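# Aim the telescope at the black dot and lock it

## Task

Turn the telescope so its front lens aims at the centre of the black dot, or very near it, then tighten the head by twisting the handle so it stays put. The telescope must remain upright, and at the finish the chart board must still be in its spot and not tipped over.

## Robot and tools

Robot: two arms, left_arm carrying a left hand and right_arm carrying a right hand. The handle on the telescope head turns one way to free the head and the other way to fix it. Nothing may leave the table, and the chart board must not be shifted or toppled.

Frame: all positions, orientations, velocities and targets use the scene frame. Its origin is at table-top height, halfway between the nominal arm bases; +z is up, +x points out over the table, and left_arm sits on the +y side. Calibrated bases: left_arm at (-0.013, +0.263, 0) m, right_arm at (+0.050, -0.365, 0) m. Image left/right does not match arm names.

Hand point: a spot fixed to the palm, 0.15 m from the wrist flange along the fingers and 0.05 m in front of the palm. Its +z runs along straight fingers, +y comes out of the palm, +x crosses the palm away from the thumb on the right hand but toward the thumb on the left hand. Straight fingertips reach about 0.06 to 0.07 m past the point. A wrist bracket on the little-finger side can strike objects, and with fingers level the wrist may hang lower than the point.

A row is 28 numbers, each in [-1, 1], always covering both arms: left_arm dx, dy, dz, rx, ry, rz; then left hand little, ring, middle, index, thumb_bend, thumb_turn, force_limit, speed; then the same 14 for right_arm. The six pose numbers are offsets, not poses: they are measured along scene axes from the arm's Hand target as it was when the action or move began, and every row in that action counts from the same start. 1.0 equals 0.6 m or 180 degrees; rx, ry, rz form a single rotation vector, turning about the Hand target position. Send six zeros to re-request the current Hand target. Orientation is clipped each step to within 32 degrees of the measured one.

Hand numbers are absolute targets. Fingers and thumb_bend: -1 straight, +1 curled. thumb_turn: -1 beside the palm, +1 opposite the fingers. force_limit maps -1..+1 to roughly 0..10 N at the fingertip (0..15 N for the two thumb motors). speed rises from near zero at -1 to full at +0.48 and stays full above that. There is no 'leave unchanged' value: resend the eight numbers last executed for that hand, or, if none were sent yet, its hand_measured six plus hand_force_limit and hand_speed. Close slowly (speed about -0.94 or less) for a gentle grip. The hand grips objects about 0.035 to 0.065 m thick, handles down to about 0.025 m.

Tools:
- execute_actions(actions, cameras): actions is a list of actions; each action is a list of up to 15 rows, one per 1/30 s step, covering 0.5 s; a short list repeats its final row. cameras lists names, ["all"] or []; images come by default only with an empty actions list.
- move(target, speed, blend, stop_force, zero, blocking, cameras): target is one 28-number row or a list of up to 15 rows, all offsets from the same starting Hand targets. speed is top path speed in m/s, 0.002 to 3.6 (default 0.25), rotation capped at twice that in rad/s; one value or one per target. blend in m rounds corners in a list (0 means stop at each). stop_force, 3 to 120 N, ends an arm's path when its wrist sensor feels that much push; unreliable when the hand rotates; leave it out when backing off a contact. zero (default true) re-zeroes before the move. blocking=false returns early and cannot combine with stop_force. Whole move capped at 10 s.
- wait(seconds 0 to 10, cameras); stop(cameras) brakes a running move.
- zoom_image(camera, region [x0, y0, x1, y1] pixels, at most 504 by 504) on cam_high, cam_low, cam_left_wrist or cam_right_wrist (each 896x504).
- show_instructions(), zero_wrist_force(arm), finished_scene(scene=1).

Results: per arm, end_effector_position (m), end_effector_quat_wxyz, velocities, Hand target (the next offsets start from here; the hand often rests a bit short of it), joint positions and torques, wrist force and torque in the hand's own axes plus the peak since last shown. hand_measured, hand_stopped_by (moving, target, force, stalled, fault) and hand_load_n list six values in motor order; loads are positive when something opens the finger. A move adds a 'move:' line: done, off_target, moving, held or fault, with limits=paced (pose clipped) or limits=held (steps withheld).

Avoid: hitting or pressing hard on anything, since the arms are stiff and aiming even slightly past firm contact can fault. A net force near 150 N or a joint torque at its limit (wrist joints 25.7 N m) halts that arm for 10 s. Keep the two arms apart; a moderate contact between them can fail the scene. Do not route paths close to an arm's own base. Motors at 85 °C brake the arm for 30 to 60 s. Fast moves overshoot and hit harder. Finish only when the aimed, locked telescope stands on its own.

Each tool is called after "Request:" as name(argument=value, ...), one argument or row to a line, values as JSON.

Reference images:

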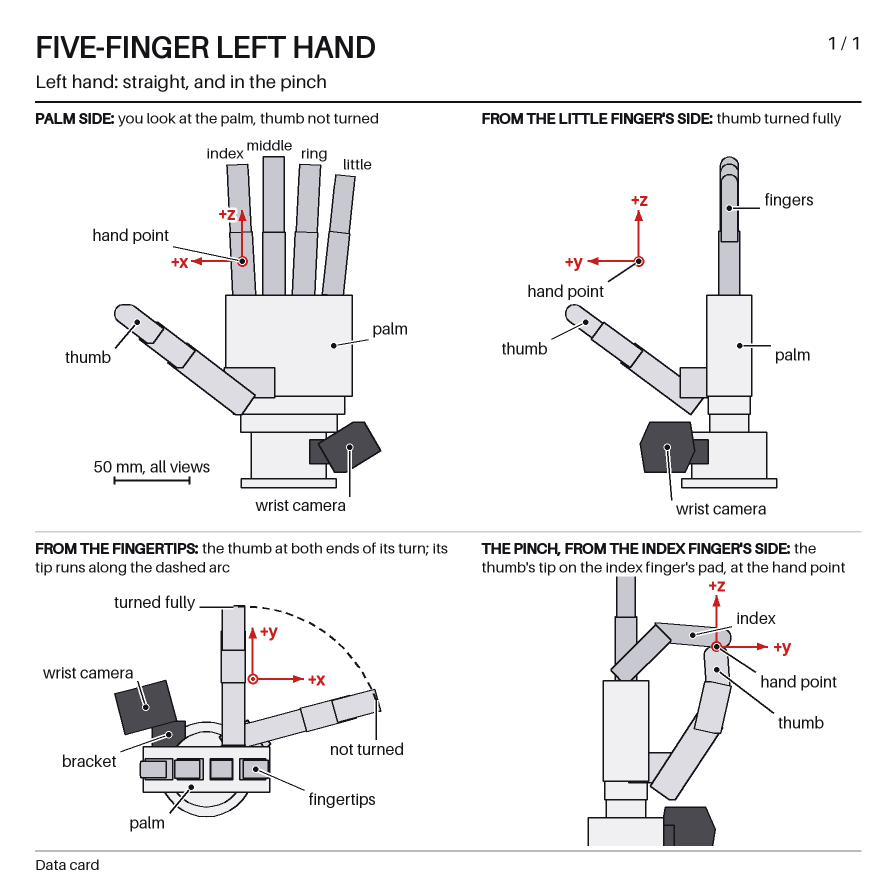

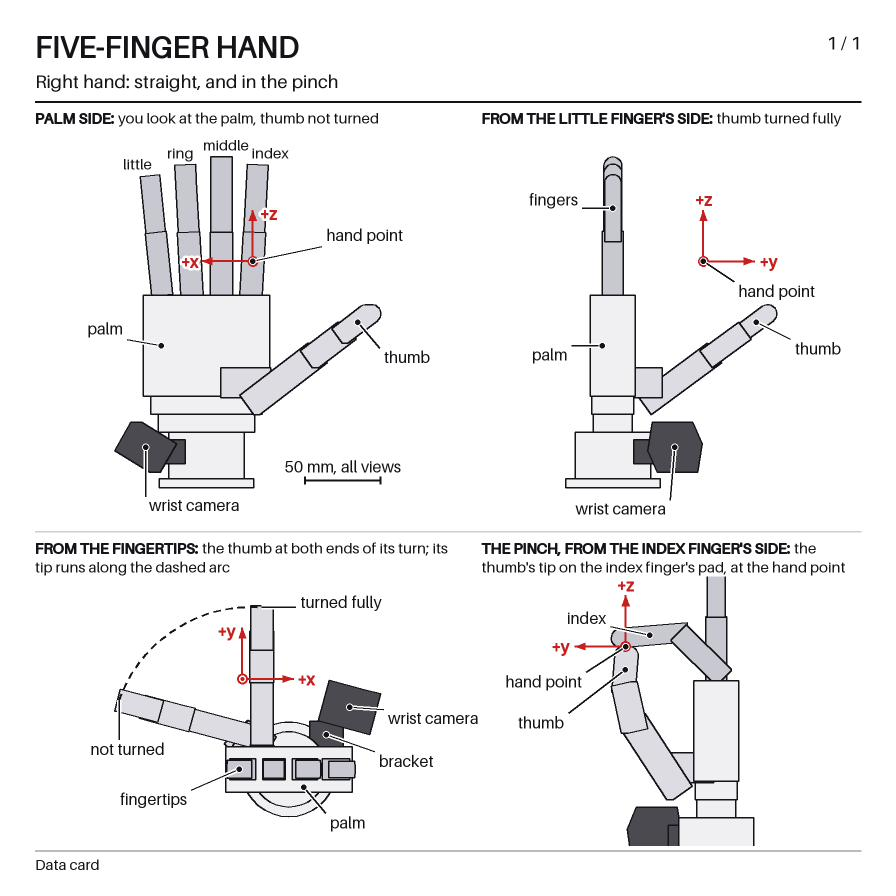

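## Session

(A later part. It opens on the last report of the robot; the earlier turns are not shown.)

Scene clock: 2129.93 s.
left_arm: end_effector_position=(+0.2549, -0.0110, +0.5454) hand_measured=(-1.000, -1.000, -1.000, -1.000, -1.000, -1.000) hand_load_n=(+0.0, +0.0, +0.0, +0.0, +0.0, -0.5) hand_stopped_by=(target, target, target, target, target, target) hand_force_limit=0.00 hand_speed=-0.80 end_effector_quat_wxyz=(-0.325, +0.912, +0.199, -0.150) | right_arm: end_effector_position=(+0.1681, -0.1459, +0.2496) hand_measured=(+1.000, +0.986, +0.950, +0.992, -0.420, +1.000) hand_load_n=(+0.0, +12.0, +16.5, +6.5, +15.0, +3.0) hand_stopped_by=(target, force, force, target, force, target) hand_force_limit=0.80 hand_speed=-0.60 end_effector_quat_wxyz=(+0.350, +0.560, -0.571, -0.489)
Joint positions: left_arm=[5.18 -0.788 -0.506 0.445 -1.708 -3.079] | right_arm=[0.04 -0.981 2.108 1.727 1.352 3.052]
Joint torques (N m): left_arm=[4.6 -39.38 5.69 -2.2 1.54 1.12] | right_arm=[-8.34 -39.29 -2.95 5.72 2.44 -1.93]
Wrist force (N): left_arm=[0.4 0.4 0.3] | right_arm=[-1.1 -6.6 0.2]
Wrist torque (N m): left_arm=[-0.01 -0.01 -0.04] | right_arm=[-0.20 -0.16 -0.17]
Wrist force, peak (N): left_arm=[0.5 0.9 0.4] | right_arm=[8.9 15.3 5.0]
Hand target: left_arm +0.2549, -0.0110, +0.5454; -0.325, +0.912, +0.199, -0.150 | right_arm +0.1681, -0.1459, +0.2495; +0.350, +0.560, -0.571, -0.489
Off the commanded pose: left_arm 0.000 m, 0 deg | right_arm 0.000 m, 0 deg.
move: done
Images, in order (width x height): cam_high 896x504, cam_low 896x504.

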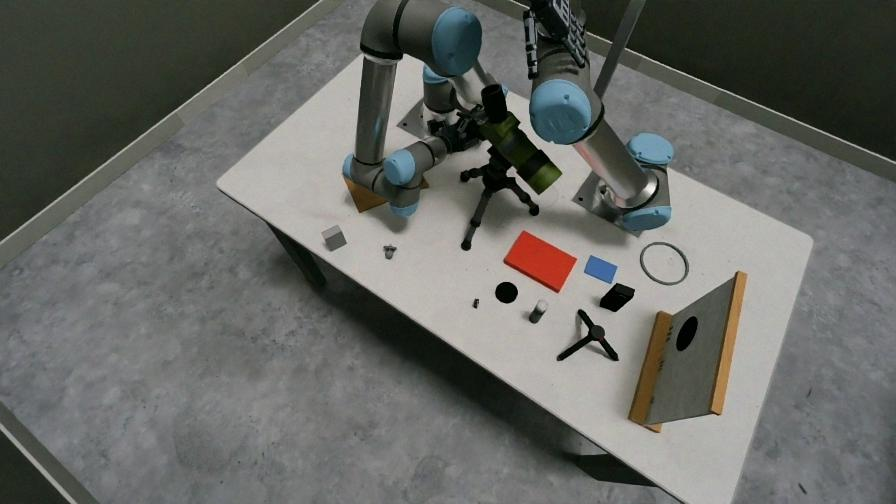

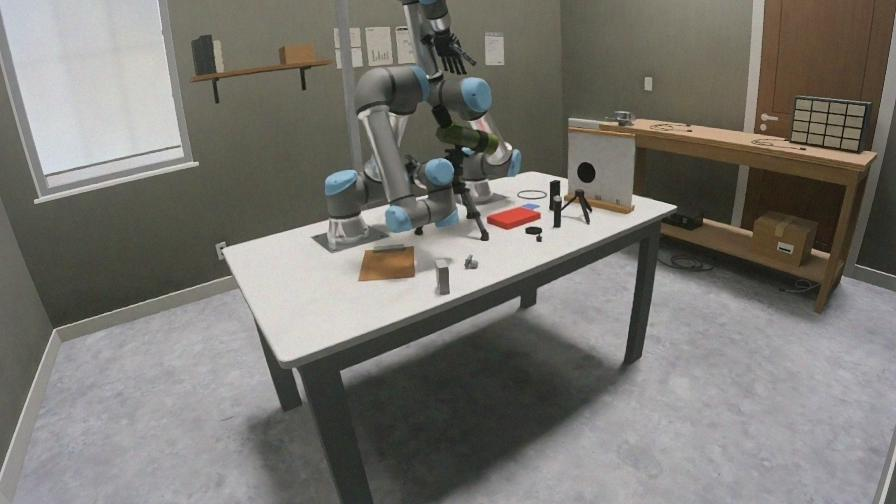

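Request:
move(
  target=[0,0,0,0,0,0,-1,-1,-1,-1,-1,-1,0,-0.8,0.0047,-0.0027,0.0078,0.0062,0.0429,0.0098,1,0.995,0.985,0.995,0.95,1,0.8,-0.6],
  speed=0.03,
  cameras=["cam_high","cam_low"],
)

Request:
zoom_image(
  camera="cam_high",
  region=[490, 120, 570, 200],
)

Request:
zoom_image(
  camera="cam_high",
  region=[450, 155, 550, 255],
)

Scene clock: 2139.30 s.
left_arm: end_effector_position=(+0.2549, -0.0110, +0.5454) hand_measured=(-1.000, -1.000, -1.000, -1.000, -1.000, -1.000) hand_load_n=(+0.0, +0.0, +0.0, +0.0, +0.0, +0.0) hand_stopped_by=(target, target, target, target, target, target) hand_force_limit=0.00 hand_speed=-0.80 end_effector_quat_wxyz=(-0.325, +0.912, +0.199, -0.150) | right_arm: end_effector_position=(+0.1710, -0.1475, +0.2542) hand_measured=(+1.000, +0.986, +0.950, +0.992, -0.420, +1.000) hand_load_n=(+0.0, +5.5, +17.0, +3.0, +15.0, +3.0) hand_stopped_by=(target, force, force, target, force, target) hand_force_limit=0.80 hand_speed=-0.60 end_effector_quat_wxyz=(+0.390, +0.537, -0.532, -0.525)
Joint positions: left_arm=[5.18 -0.788 -0.506 0.445 -1.708 -3.079] | right_arm=[0.056 -0.904 2.125 1.773 1.36 3.021]
Joint torques (N m): left_arm=[4.99 -38.54 5.51 -2.01 1.45 1.35] | right_arm=[5.52 -41.27 -8 0.73 0.57 0.09]
Wrist force (N): left_arm=[0.3 0.3 0.3] | right_arm=[7.3 9.2 5.8]
Wrist torque (N m): left_arm=[-0.02 0.01 -0.04] | right_arm=[0.30 -0.59 0.37]
Wrist force, peak (N): left_arm=[1.0 0.4 0.7] | right_arm=[7.6 11.1 6.4]
Hand target: left_arm +0.2549, -0.0110, +0.5454; -0.325, +0.912, +0.199, -0.150 | right_arm +0.1710, -0.1475, +0.2542; +0.390, +0.537, -0.532, -0.525
Off the commanded pose: left_arm 0.000 m, 0 deg | right_arm 0.000 m, 0 deg.
move: done
Images, in order (width x height): cam_high 896x504, cam_low 896x504.

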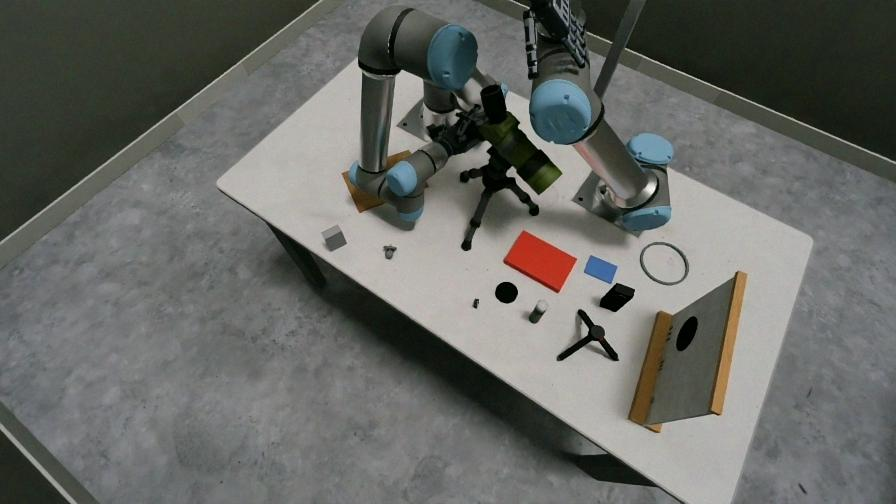

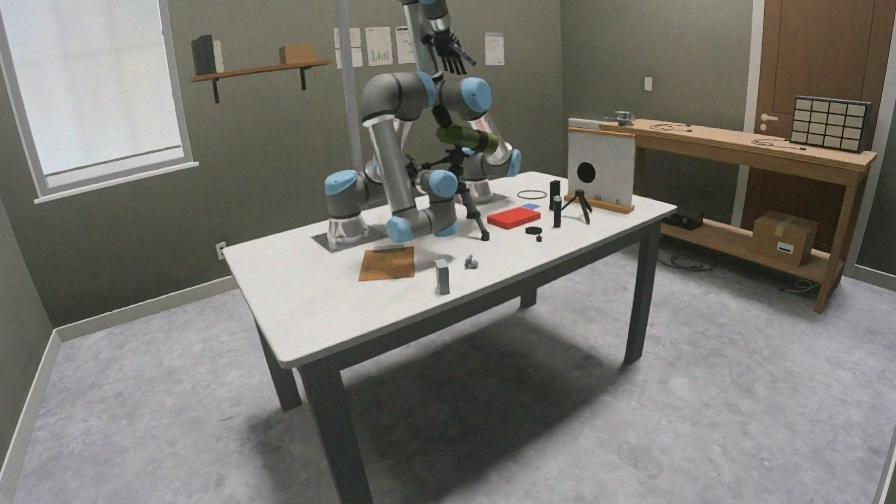

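Scaled by 6.300.

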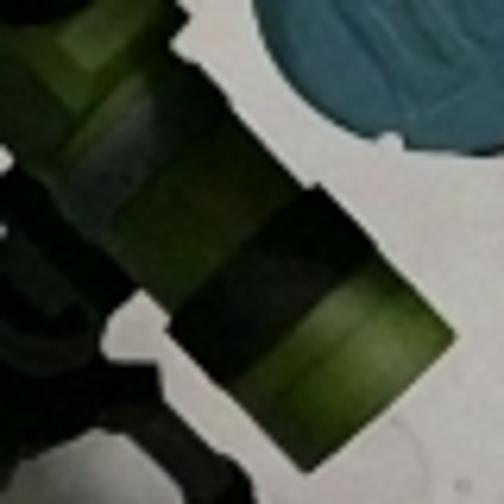

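Scaled by 5.040.

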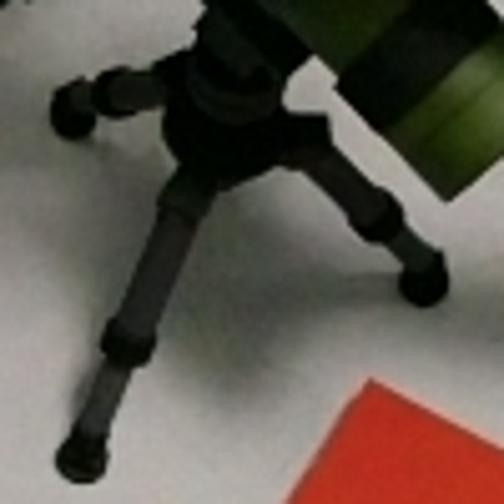

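Request:
move(
  target=[0,0,0,0,0,0,-1,-1,-1,-1,-1,-1,0,-0.8,-0.0017,-0.0015,0.0015,0,0,0,1,0.995,0.985,0.995,0.95,1,0.8,-0.6],
  speed=0.02,
  cameras=[],
)

Scene clock: 2147.37 s.
left_arm: end_effector_position=(+0.2549, -0.0110, +0.5454) hand_measured=(-1.000, -1.000, -1.000, -1.000, -1.000, -1.000) hand_load_n=(+0.0, +0.0, +0.0, +0.0, +0.0, +0.0) hand_stopped_by=(target, target, target, target, target, target) hand_force_limit=0.00 hand_speed=-0.80 end_effector_quat_wxyz=(-0.325, +0.912, +0.199, -0.150) | right_arm: end_effector_position=(+0.1699, -0.1484, +0.2551) hand_measured=(+1.000, +0.986, +0.950, +0.992, -0.420, +1.000) hand_load_n=(+0.0, +4.0, +16.5, +0.5, +15.0, +3.0) hand_stopped_by=(target, force, force, target, force, target) hand_force_limit=0.80 hand_speed=-0.60 end_effector_quat_wxyz=(+0.390, +0.537, -0.532, -0.525)
Joint positions: left_arm=[5.18 -0.788 -0.506 0.445 -1.708 -3.079] | right_arm=[0.054 -0.908 2.13 1.772 1.363 3.021]
Joint torques (N m): left_arm=[5.3 -38.69 5.08 -2.38 1.62 1.12] | right_arm=[-8.87 -41.54 -1.12 1.42 2.67 -2.04]
Wrist force (N): left_arm=[0.7 0.6 0.0] | right_arm=[-1.2 -7.3 0.0]
Wrist torque (N m): left_arm=[0.05 -0.06 -0.03] | right_arm=[-0.27 -0.14 -0.25]
Wrist force, peak (N): left_arm=[1.0 0.3 0.4] | right_arm=[7.0 10.5 6.2]
Hand target: left_arm +0.2549, -0.0110, +0.5454; -0.325, +0.912, +0.199, -0.150 | right_arm +0.1699, -0.1484, +0.2551; +0.390, +0.537, -0.532, -0.525
Off the commanded pose: left_arm 0.000 m, 0 deg | right_arm 0.000 m, 0 deg.
move: done
No camera images: "cameras" was empty.

Request:
move(
  target=[0,0,0,0,0,0,-1,-1,-1,-1,-1,-1,0,-0.8,0.0004,0,-0.0007,0,0,0,1,0.995,0.985,0.995,0.95,1,0.8,-0.6],
  speed=0.02,
  cameras=[],
)

Request:
move(
  target=[0,0,0,0,0,0,-1,-1,-1,-1,-1,-1,0,-0.8,0,0,0,0,0,0,0.9,0.85,0.8,0.85,-0.55,1,0.8,-0.85],
  speed=0.02,
  cameras=["cam_high","cam_low"],
)

Request:
zoom_image(
  camera="cam_high",
  region=[490, 120, 570, 200],
)

Request:
zoom_image(
  camera="cam_high",
  region=[430, 60, 550, 180],
)

Scene clock: 2156.13 s.
left_arm: end_effector_position=(+0.2549, -0.0110, +0.5454) hand_measured=(-1.000, -1.000, -1.000, -1.000, -1.000, -1.000) hand_load_n=(+0.0, +0.0, +0.0, +0.0, +0.0, +0.0) hand_stopped_by=(target, target, target, target, target, target) hand_force_limit=0.00 hand_speed=-0.80 end_effector_quat_wxyz=(-0.325, +0.912, +0.199, -0.150) | right_arm: end_effector_position=(+0.1702, -0.1484, +0.2547) hand_measured=(+1.000, +0.986, +0.950, +0.992, -0.420, +1.000) hand_load_n=(+0.0, +4.5, +16.5, +1.5, +15.0, +3.0) hand_stopped_by=(target, force, force, target, force, target) hand_force_limit=0.80 hand_speed=-0.60 end_effector_quat_wxyz=(+0.390, +0.537, -0.532, -0.525)
Joint positions: left_arm=[5.18 -0.788 -0.506 0.445 -1.708 -3.079] | right_arm=[0.054 -0.907 2.129 1.772 1.362 3.021]
Joint torques (N m): left_arm=[4.17 -39.77 5.19 -2.35 1.43 1.35] | right_arm=[4.1 -19.48 -13.94 0.42 0.62 -1.79]
Wrist force (N): left_arm=[0.5 0.4 0.1] | right_arm=[2.8 1.2 3.6]
Wrist torque (N m): left_arm=[-0.01 -0.04 -0.04] | right_arm=[-0.05 -0.33 0.04]
Wrist force, peak (N): left_arm=[0.9 0.5 0.3] | right_arm=[-1.3 -8.3 -0.4]
Hand target: left_arm +0.2549, -0.0110, +0.5454; -0.325, +0.912, +0.199, -0.150 | right_arm +0.1702, -0.1484, +0.2547; +0.390, +0.537, -0.532, -0.525
Off the commanded pose: left_arm 0.000 m, 0 deg | right_arm 0.000 m, 0 deg.
move: done
No camera images: "cameras" was empty.

Scene clock: 2157.03 s.
left_arm: end_effector_position=(+0.2549, -0.0110, +0.5454) hand_measured=(-1.000, -1.000, -1.000, -1.000, -1.000, -1.000) hand_load_n=(+0.0, +0.0, +0.0, +0.0, +0.0, +0.0) hand_stopped_by=(target, target, target, target, target, target) hand_force_limit=0.00 hand_speed=-0.80 end_effector_quat_wxyz=(-0.325, +0.912, +0.199, -0.150) | right_arm: end_effector_position=(+0.1702, -0.1484, +0.2547) hand_measured=(+0.900, +0.850, +0.800, +0.850, -0.550, +1.000) hand_load_n=(+0.0, +0.0, -2.0, -0.5, +1.0, +0.5) hand_stopped_by=(target, target, target, target, target, target) hand_force_limit=0.80 hand_speed=-0.85 end_effector_quat_wxyz=(+0.390, +0.538, -0.532, -0.525)
Joint positions: left_arm=[5.18 -0.788 -0.506 0.445 -1.708 -3.079] | right_arm=[0.054 -0.907 2.129 1.772 1.363 3.021]
Joint torques (N m): left_arm=[3.73 -38.97 4.59 -2.33 1.41 1.09] | right_arm=[-7.84 -24.38 -9.4 3.23 2.33 -1.56]
Wrist force (N): left_arm=[0.4 0.3 0.5] | right_arm=[1.2 -3.4 1.1]
Wrist torque (N m): left_arm=[-0.04 0.00 -0.05] | right_arm=[-0.18 -0.17 -0.05]
Wrist force, peak (N): left_arm=[0.8 0.3 0.6] | right_arm=[3.0 1.2 3.2]
Hand target: left_arm +0.2549, -0.0110, +0.5454; -0.325, +0.912, +0.199, -0.150 | right_arm +0.1702, -0.1484, +0.2547; +0.390, +0.537, -0.532, -0.525
Off the commanded pose: left_arm 0.000 m, 0 deg | right_arm 0.000 m, 0 deg.
move: done
Images, in order (width x height): cam_high 896x504, cam_low 896x504.

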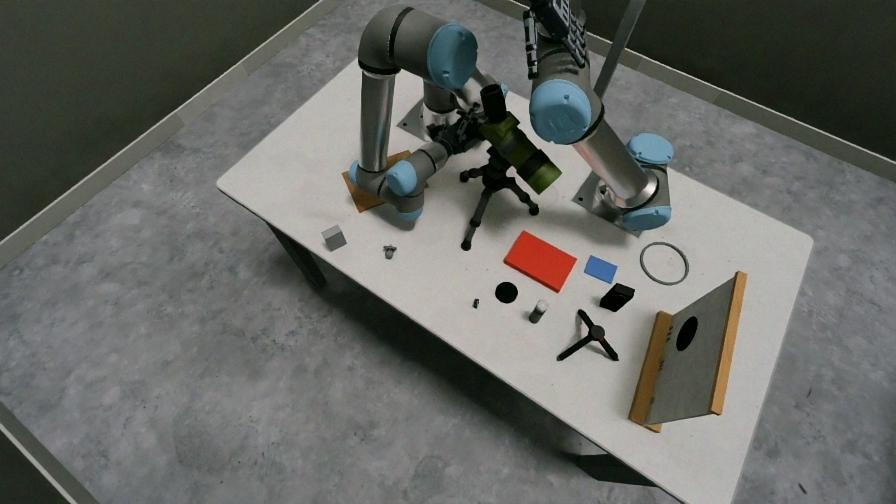

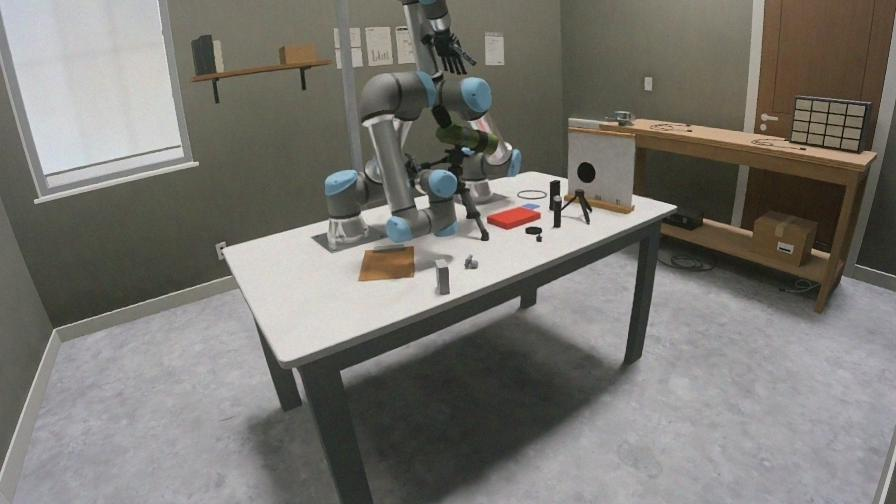

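Scaled by 6.300.

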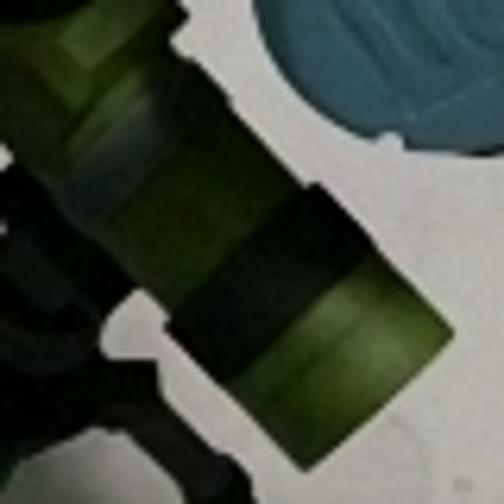

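Scaled by 4.200.

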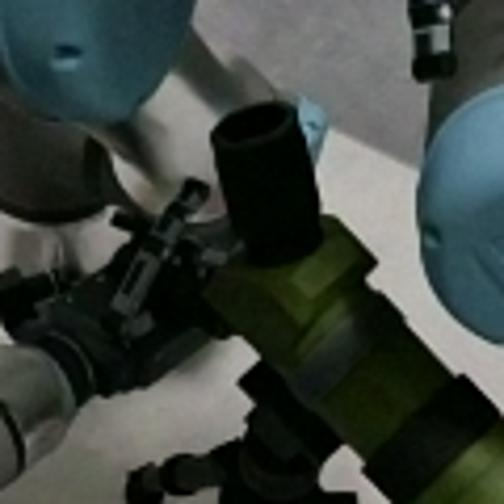

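Request:
move(
  target=[0,0,0,0,0,0,-1,-1,-1,-1,-1,-1,0,-0.8,0,0,0,0,0,0,-1,-1,-1,-1,-1,1,0.2,-0.3],
  speed=0.02,
  cameras=["cam_right_wrist"],
)

Scene clock: 2179.97 s.
left_arm: end_effector_position=(+0.2549, -0.0110, +0.5454) hand_measured=(-1.000, -1.000, -1.000, -1.000, -1.000, -1.000) hand_load_n=(+0.0, +0.0, +0.0, +0.0, -0.5, +0.0) hand_stopped_by=(target, target, target, target, target, target) hand_force_limit=0.00 hand_speed=-0.80 end_effector_quat_wxyz=(-0.325, +0.912, +0.199, -0.150) | right_arm: end_effector_position=(+0.1702, -0.1484, +0.2547) hand_measured=(+0.288, +0.162, -1.000, -1.000, -1.000, +1.000) hand_load_n=(-16.0, -15.0, +0.0, +0.0, +0.0, +0.0) hand_stopped_by=(stalled, stalled, target, target, target, target) hand_force_limit=0.20 hand_speed=-0.30 end_effector_quat_wxyz=(+0.390, +0.537, -0.532, -0.525)
Joint positions: left_arm=[5.18 -0.788 -0.506 0.445 -1.708 -3.079] | right_arm=[0.054 -0.907 2.129 1.772 1.363 3.021]
Joint torques (N m): left_arm=[3.51 -39.3 6.66 -2.35 1.64 1.26] | right_arm=[-11.19 -44.38 1.88 1.27 2.24 -0.58]
Wrist force (N): left_arm=[0.6 0.3 0.2] | right_arm=[-13.1 -21.8 -25.3]
Wrist torque (N m): left_arm=[-0.03 -0.04 -0.03] | right_arm=[-0.33 1.17 -0.91]
Wrist force, peak (N): left_arm=[0.7 0.7 0.5] | right_arm=[-13.1 -22.1 -26.0]
Hand target: left_arm +0.2549, -0.0110, +0.5454; -0.325, +0.912, +0.199, -0.150 | right_arm +0.1702, -0.1484, +0.2547; +0.390, +0.537, -0.532, -0.525
Off the commanded pose: left_arm 0.000 m, 0 deg | right_arm 0.000 m, 0 deg.
move: done
camera_calibration:
cam_right_wrist: T_world_to_cam=[[-0.127266, -0.367842, 0.921138, -0.273889], [0.541564, 0.75227, 0.375231, -0.0775426], [-0.830971, 0.546609, 0.103472, 0.313014], [0, 0, 0, 1]] pos_world=[0.267243, -0.213511, 0.248998]
Images, in order (width x height): cam_right_wrist 896x504.

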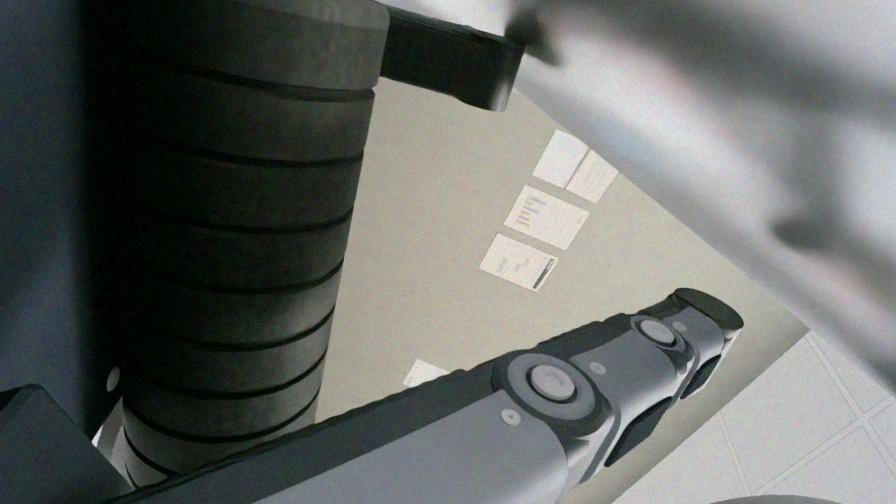

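Request:
move(
  target=[0,0,0,0,0,0,-1,-1,-1,-1,-1,-1,0,-0.8,0,0,0,0,0,0,0.55,0.5,-0.2,-1,-1,1,0.2,-0.3],
  speed=0.02,
  cameras=["cam_high","cam_right_wrist"],
)

Request:
zoom_image(
  camera="cam_high",
  region=[490, 120, 570, 200],
)

Request:
zoom_image(
  camera="cam_high",
  region=[430, 60, 550, 180],
)

Scene clock: 2186.63 s.
left_arm: end_effector_position=(+0.2549, -0.0110, +0.5454) hand_measured=(-1.000, -1.000, -1.000, -1.000, -1.000, -1.000) hand_load_n=(-0.5, +0.0, +0.0, +0.0, +0.0, +0.0) hand_stopped_by=(target, target, target, target, target, target) hand_force_limit=0.00 hand_speed=-0.80 end_effector_quat_wxyz=(-0.325, +0.912, +0.199, -0.150) | right_arm: end_effector_position=(+0.1702, -0.1484, +0.2547) hand_measured=(+0.550, +0.500, -0.200, -1.000, -1.000, +1.000) hand_load_n=(+0.0, +0.0, +0.0, +0.0, +0.0, +0.0) hand_stopped_by=(target, target, target, target, target, target) hand_force_limit=0.20 hand_speed=-0.30 end_effector_quat_wxyz=(+0.390, +0.537, -0.532, -0.525)
Joint positions: left_arm=[5.18 -0.788 -0.506 0.445 -1.708 -3.079] | right_arm=[0.054 -0.907 2.129 1.772 1.363 3.021]
Joint torques (N m): left_arm=[3.39 -39.74 6.33 -1.99 1.33 1.16] | right_arm=[-10.09 -44.25 2.33 4.54 2.39 0.45]
Wrist force (N): left_arm=[0.3 0.4 0.4] | right_arm=[0.0 -5.1 0.3]
Wrist torque (N m): left_arm=[-0.03 0.01 -0.05] | right_arm=[-0.18 -0.10 -0.17]
Wrist force, peak (N): left_arm=[0.7 0.3 0.7] | right_arm=[-12.9 -22.2 -25.4]
Hand target: left_arm +0.2549, -0.0110, +0.5454; -0.325, +0.912, +0.199, -0.150 | right_arm +0.1702, -0.1484, +0.2547; +0.390, +0.537, -0.532, -0.525
Off the commanded pose: left_arm 0.000 m, 0 deg | right_arm 0.000 m, 0 deg.
move: done
camera_calibration:
cam_right_wrist: T_world_to_cam=[[-0.127315, -0.367911, 0.921104, -0.273882], [0.541553, 0.752236, 0.375315, -0.0775677], [-0.83097, 0.546609, 0.103472, 0.313014], [0, 0, 0, 1]] pos_world=[0.267243, -0.213511, 0.248998]
Images, in order (width x height): cam_high 896x504, cam_right_wrist 896x504.

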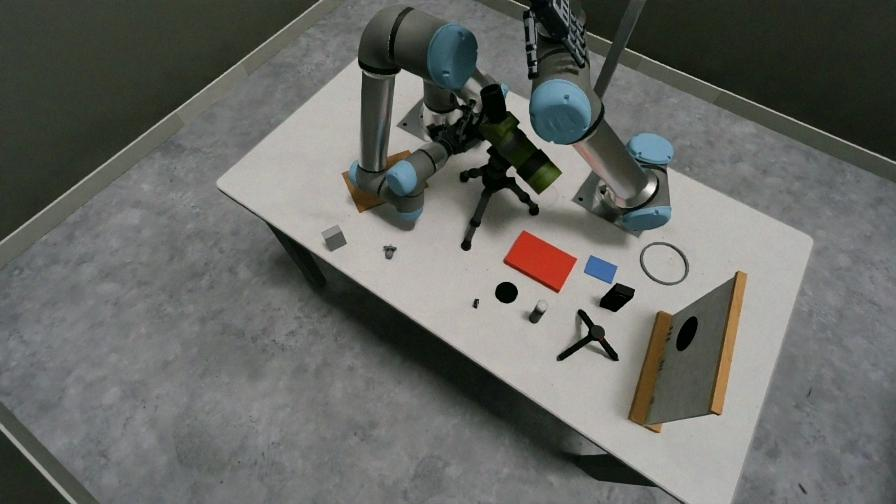

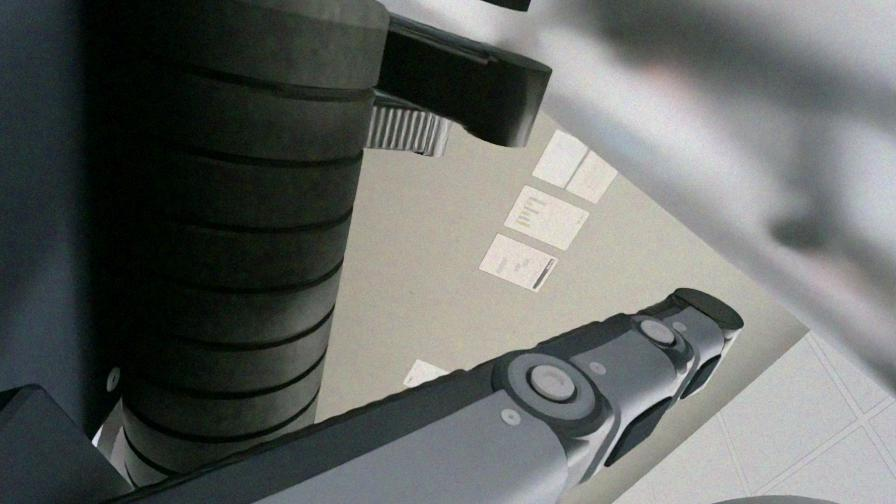

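Scaled by 6.300.

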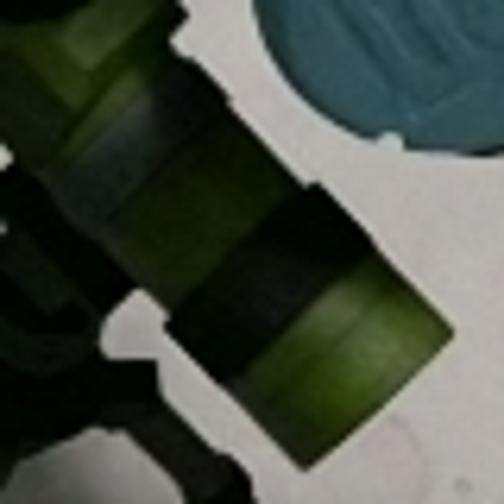

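Scaled by 4.200.

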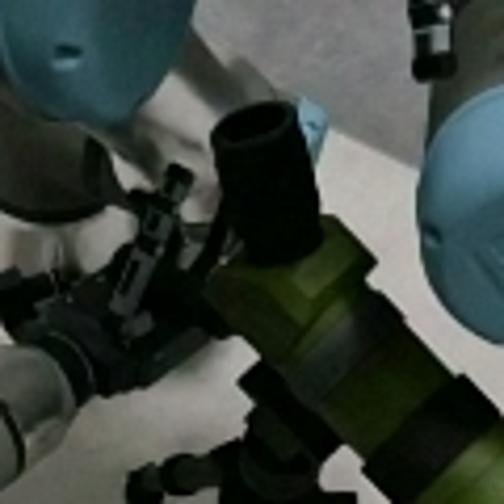

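Request:
move(
  target=[
    [0,0,0,0,0,0,-1,-1,-1,-1,-1,-1,0,-0.8,-0.0087,0.005,-0.0167,-0.01165,-0.0804,-0.01835,0.55,0.5,-0.2,-1,-1,1,0.2,-0.3],
    [0,0,0,0,0,0,-1,-1,-1,-1,-1,-1,0,-0.8,-0.0125,0.0097,-0.035,-0.0233,-0.1608,-0.0367,0.55,0.5,-0.2,-1,-1,1,0.2,-0.3],
  ],
  speed=0.05,
  blend=0.005,
  cameras=["cam_high","cam_right_wrist"],
)

Request:
zoom_image(
  camera="cam_high",
  region=[430, 60, 570, 200],
)

Scene clock: 2201.97 s.
left_arm: end_effector_position=(+0.2549, -0.0110, +0.5454) hand_measured=(-1.000, -1.000, -1.000, -1.000, -1.000, -1.000) hand_load_n=(+0.0, +0.0, +0.0, -0.5, -0.5, -0.5) hand_stopped_by=(target, target, target, target, target, target) hand_force_limit=0.00 hand_speed=-0.80 end_effector_quat_wxyz=(-0.325, +0.912, +0.199, -0.150) | right_arm: end_effector_position=(+0.1627, -0.1426, +0.2337) hand_measured=(+0.550, +0.500, -0.200, -1.000, -1.000, +1.000) hand_load_n=(+0.5, +0.0, +0.0, +0.0, +0.0, +0.0) hand_stopped_by=(target, target, target, target, target, target) hand_force_limit=0.20 hand_speed=-0.30 end_effector_quat_wxyz=(-0.233, -0.606, +0.661, +0.376)
Joint positions: left_arm=[5.18 -0.788 -0.506 0.445 -1.708 -3.079] | right_arm=[0.004 -1.205 2.087 1.584 1.34 3.137]
Joint torques (N m): left_arm=[2.61 -40.58 5.11 -2.21 1.5 1.5] | right_arm=[-6.9 -13.5 -16.26 5.81 -2.29 -1.11]
Wrist force (N): left_arm=[0.8 0.4 0.6] | right_arm=[-0.5 -6.3 3.3]
Wrist torque (N m): left_arm=[-0.02 -0.07 -0.03] | right_arm=[-0.51 0.04 -0.11]
Wrist force, peak (N): left_arm=[1.0 0.6 0.5] | right_arm=[-0.9 -8.1 3.4]
Hand target: left_arm +0.2549, -0.0110, +0.5454; -0.325, +0.912, +0.199, -0.150 | right_arm +0.1627, -0.1426, +0.2337; -0.233, -0.606, +0.661, +0.376
Off the commanded pose: left_arm 0.000 m, 0 deg | right_arm 0.000 m, 0 deg.
move: done
camera_calibration:
cam_right_wrist: T_world_to_cam=[[-0.598889, -0.261923, 0.756788, -0.123041], [0.387279, 0.732428, 0.559968, -0.0909481], [-0.700962, 0.628446, -0.337206, 0.399248], [0, 0, 0, 1]] pos_world=[0.241392, -0.21652, 0.278673]
Images, in order (width x height): cam_high 896x504, cam_right_wrist 896x504.

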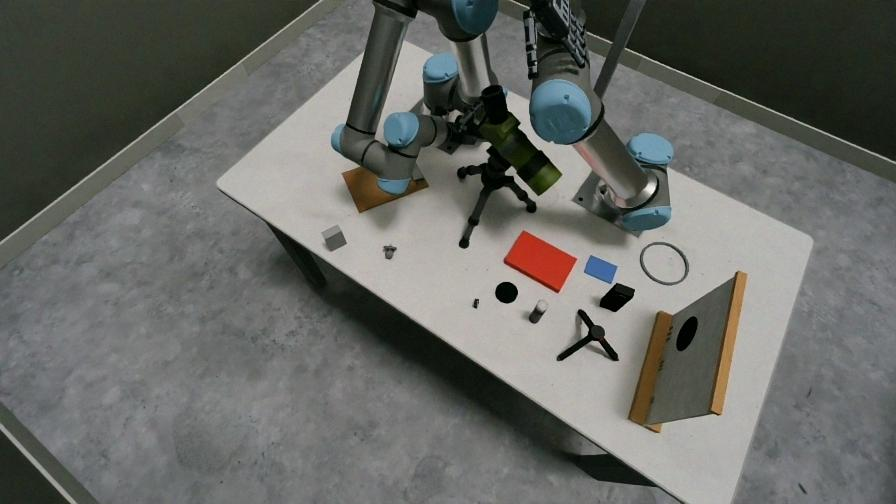

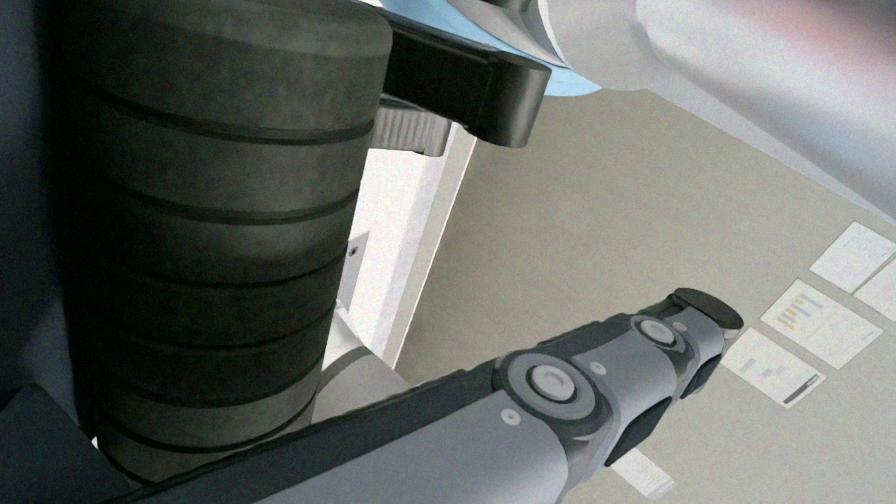

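Scaled by 3.600.

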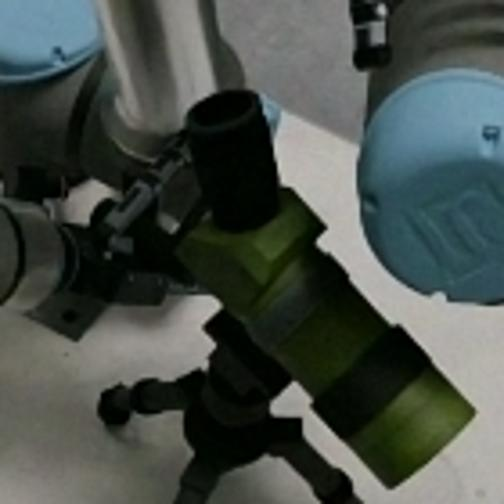

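Request:
move(
  target=[0,0,0,0,0,0,-1,-1,-1,-1,-1,-1,0,-0.8,0.0042,0.0001,-0.0052,0,0,0,0.55,0.5,-0.2,-1,-1,1,0.2,-0.3],
  speed=0.03,
  cameras=["cam_high"],
)

Request:
zoom_image(
  camera="cam_high",
  region=[490, 120, 570, 200],
)

Request:
zoom_image(
  camera="cam_high",
  region=[450, 155, 550, 255],
)

Scene clock: 2209.87 s.
left_arm: end_effector_position=(+0.2549, -0.0110, +0.5454) hand_measured=(-1.000, -1.000, -1.000, -1.000, -1.000, -1.000) hand_load_n=(+0.0, +0.0, +0.0, +0.0, +0.0, +0.0) hand_stopped_by=(target, target, target, target, target, target) hand_force_limit=0.00 hand_speed=-0.80 end_effector_quat_wxyz=(-0.325, +0.912, +0.199, -0.150) | right_arm: end_effector_position=(+0.1652, -0.1426, +0.2305) hand_measured=(+0.550, +0.500, -0.200, -1.000, -1.000, +1.000) hand_load_n=(+0.0, +0.0, +0.0, +0.0, -0.5, +0.0) hand_stopped_by=(target, target, target, target, target, target) hand_force_limit=0.20 hand_speed=-0.30 end_effector_quat_wxyz=(-0.233, -0.606, +0.661, +0.376)
Joint positions: left_arm=[5.18 -0.788 -0.506 0.445 -1.708 -3.079] | right_arm=[0.004 -1.194 2.082 1.579 1.34 3.136]
Joint torques (N m): left_arm=[3.48 -39.25 6.23 -2.3 1.51 1.36] | right_arm=[11.53 -30.93 -11.54 3.16 0.24 -0.75]
Wrist force (N): left_arm=[0.4 0.2 0.3] | right_arm=[1.6 -2.8 0.3]
Wrist torque (N m): left_arm=[-0.05 -0.02 -0.04] | right_arm=[-0.17 -0.09 -0.19]
Wrist force, peak (N): left_arm=[0.7 0.4 0.7] | right_arm=[-0.3 -6.9 3.7]
Hand target: left_arm +0.2549, -0.0110, +0.5454; -0.325, +0.912, +0.199, -0.150 | right_arm +0.1652, -0.1425, +0.2306; -0.233, -0.606, +0.661, +0.376
Off the commanded pose: left_arm 0.000 m, 0 deg | right_arm 0.000 m, 0 deg.
move: done
Images, in order (width x height): cam_high 896x504.

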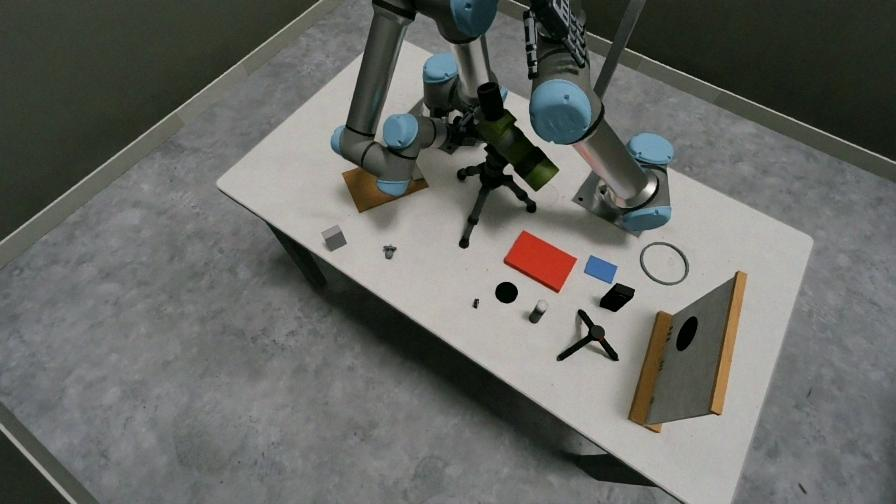

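Scaled by 6.300.

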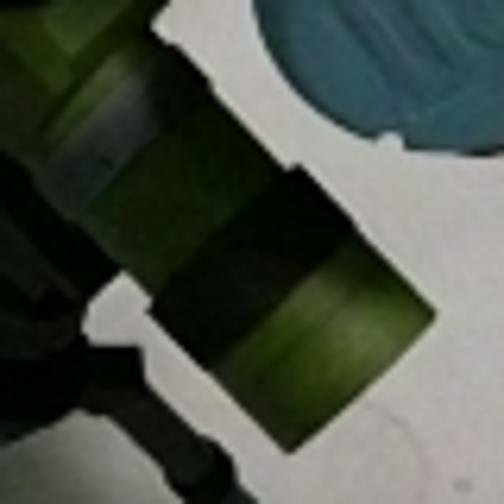

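Scaled by 5.040.

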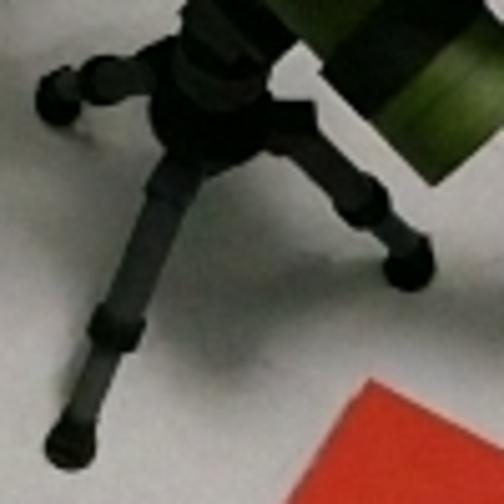

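Request:
move(
  target=[0,0,0,0,0,0,-1,-1,-1,-1,-1,-1,0,-0.8,0.0042,0.0047,-0.0235,-0.0156,-0.1072,-0.0244,0.55,0.5,-0.2,-1,-1,1,0.2,-0.3],
  speed=0.05,
  cameras=["cam_high","cam_right_wrist"],
)

Request:
zoom_image(
  camera="cam_high",
  region=[450, 155, 550, 255],
)

Scene clock: 2228.17 s.
left_arm: end_effector_position=(+0.2549, -0.0110, +0.5454) hand_measured=(-1.000, -1.000, -1.000, -1.000, -1.000, -1.000) hand_load_n=(+0.0, +0.0, +0.0, +0.0, +0.0, +0.0) hand_stopped_by=(target, target, target, target, target, target) hand_force_limit=0.00 hand_speed=-0.80 end_effector_quat_wxyz=(-0.325, +0.912, +0.199, -0.150) | right_arm: end_effector_position=(+0.1677, -0.1397, +0.2164) hand_measured=(+0.550, +0.500, -0.200, -1.000, -1.000, +1.000) hand_load_n=(+0.0, +0.0, +0.0, +0.0, +0.0, +0.0) hand_stopped_by=(target, target, target, target, target, target) hand_force_limit=0.20 hand_speed=-0.30 end_effector_quat_wxyz=(-0.119, -0.629, +0.723, +0.261)
Joint positions: left_arm=[5.18 -0.788 -0.506 0.445 -1.708 -3.079] | right_arm=[-0.012 -1.411 2.085 1.437 1.34 3.219]
Joint torques (N m): left_arm=[3.93 -40.83 6.05 -2.35 1.41 1.09] | right_arm=[-10.7 -7.75 -8.87 5.43 2.16 -0.94]
Wrist force (N): left_arm=[0.5 0.3 0.3] | right_arm=[0.4 -3.3 -0.4]
Wrist torque (N m): left_arm=[-0.03 -0.02 -0.04] | right_arm=[-0.09 0.01 -0.30]
Wrist force, peak (N): left_arm=[0.9 0.6 0.6] | right_arm=[-0.7 -6.4 3.0]
Hand target: left_arm +0.2549, -0.0110, +0.5454; -0.325, +0.912, +0.199, -0.150 | right_arm +0.1677, -0.1397, +0.2165; -0.119, -0.629, +0.722, +0.262
Off the commanded pose: left_arm 0.000 m, 0 deg | right_arm 0.000 m, 0 deg.
move: done
camera_calibration:
cam_right_wrist: T_world_to_cam=[[-0.833657, -0.174752, 0.523906, -0.00427085], [0.241643, 0.737586, 0.630536, -0.0754154], [-0.496614, 0.652249, -0.572666, 0.415222], [0, 0, 0, 1]] pos_world=[0.220868, -0.215949, 0.287573]
Images, in order (width x height): cam_high 896x504, cam_right_wrist 896x504.

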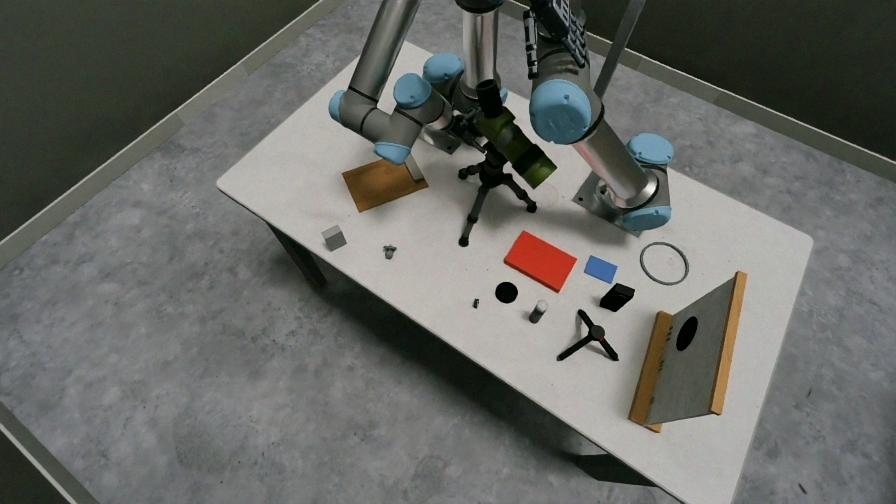

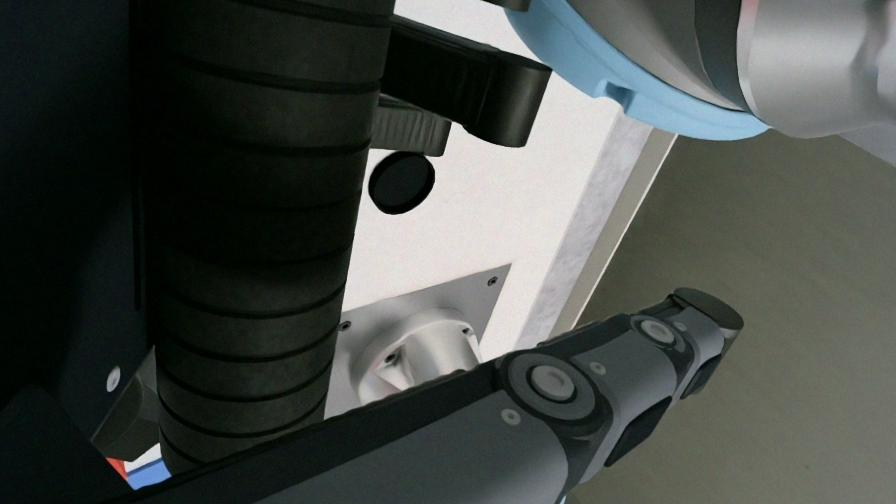

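Scaled by 5.040.

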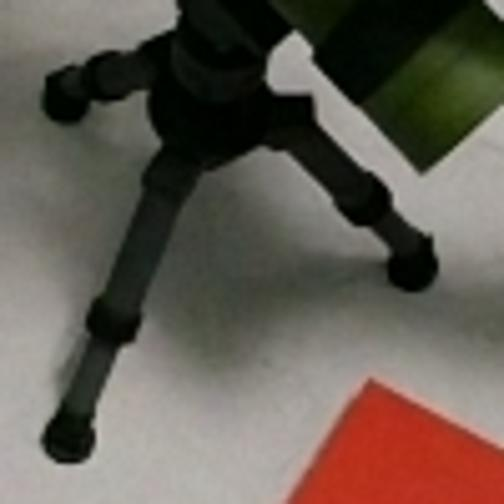

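Request:
zoom_image(
  camera="cam_high",
  region=[490, 120, 570, 200],
)

Request:
execute_actions(
  actions=[],
  cameras=["cam_low","cam_high"],
)

Request:
zoom_image(
  camera="cam_low",
  region=[440, 110, 510, 170],
)

Scaled by 6.300.

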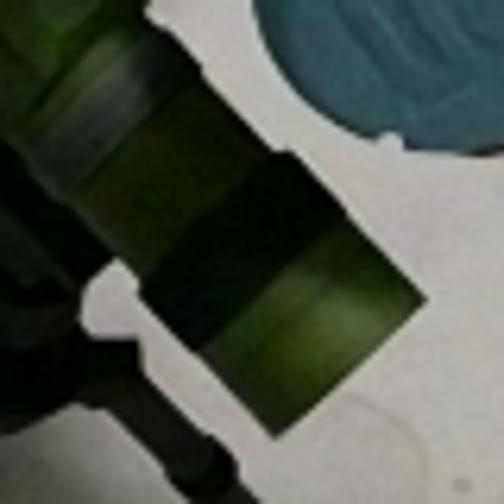

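Scene clock: 2233.17 s.
left_arm: end_effector_position=(+0.2549, -0.0110, +0.5454) hand_measured=(-1.000, -1.000, -1.000, -1.000, -1.000, -1.000) hand_load_n=(+0.0, +0.0, +0.0, +0.0, +0.0, +0.0) hand_stopped_by=(target, target, target, target, target, target) hand_force_limit=0.00 hand_speed=-0.80 end_effector_quat_wxyz=(-0.325, +0.912, +0.199, -0.150) | right_arm: end_effector_position=(+0.1677, -0.1397, +0.2165) hand_measured=(+0.550, +0.500, -0.200, -1.000, -1.000, +1.000) hand_load_n=(+0.0, +0.0, +0.5, -0.5, +0.0, +0.0) hand_stopped_by=(target, target, target, target, target, target) hand_force_limit=0.20 hand_speed=-0.30 end_effector_quat_wxyz=(-0.119, -0.629, +0.722, +0.262)
Joint positions: left_arm=[5.18 -0.788 -0.506 0.445 -1.708 -3.079] | right_arm=[-0.012 -1.411 2.085 1.438 1.34 3.218]
Joint velocities: within noise
Joint torques (N m): left_arm=[3.44 -40.55 5.81 -2.47 1.5 1.26] | right_arm=[2.2 -6.65 -20.58 5.11 0.77 -2.04]
Motor temperatures (°C): left_arm=[24 31 27 30 33 34] | right_arm=[28 26 25 31 34 32]
Wrist force (N): left_arm=[0.6 0.4 0.4] | right_arm=[0.6 -3.5 -0.2]
Wrist torque (N m): left_arm=[-0.01 -0.04 -0.04] | right_arm=[-0.13 -0.03 -0.27]
Wrist force, peak (N): left_arm=[0.8 0.5 0.5] | right_arm=[0.5 -4.2 0.4]
Hand target: left_arm +0.2549, -0.0110, +0.5454; -0.325, +0.912, +0.199, -0.150 | right_arm +0.1677, -0.1397, +0.2165; -0.119, -0.629, +0.722, +0.262
Off the commanded pose: left_arm 0.000 m, 0 deg | right_arm 0.000 m, 0 deg.
Images, in order (width x height): cam_high 896x504, cam_low 896x504.

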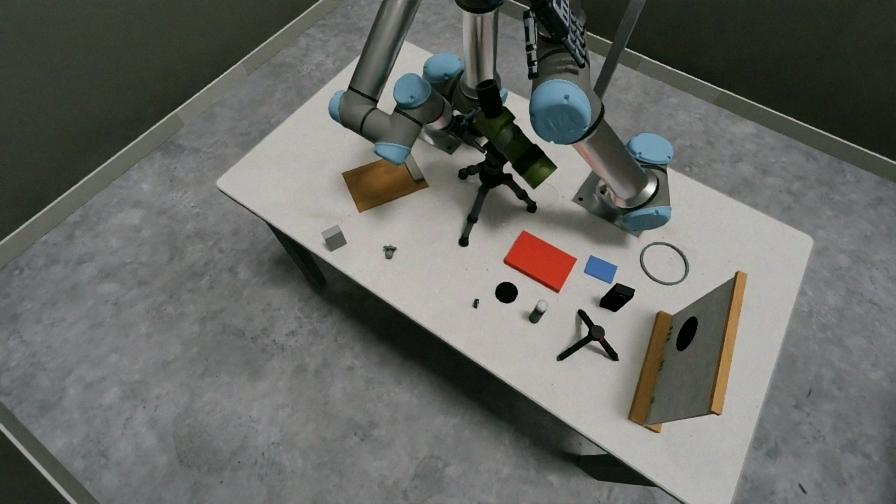

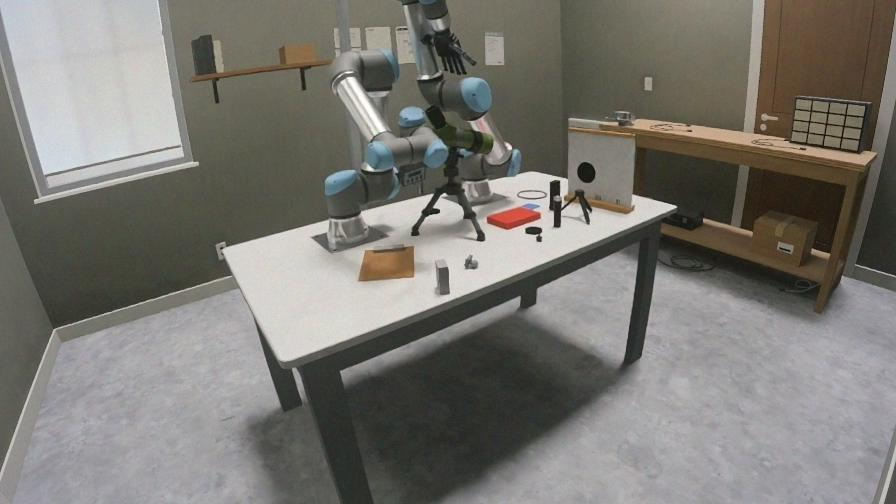

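Scaled by 7.200.

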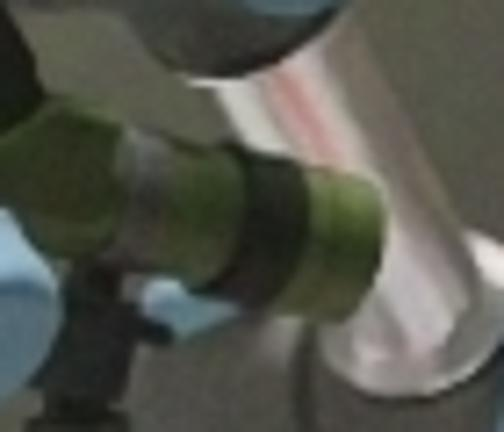

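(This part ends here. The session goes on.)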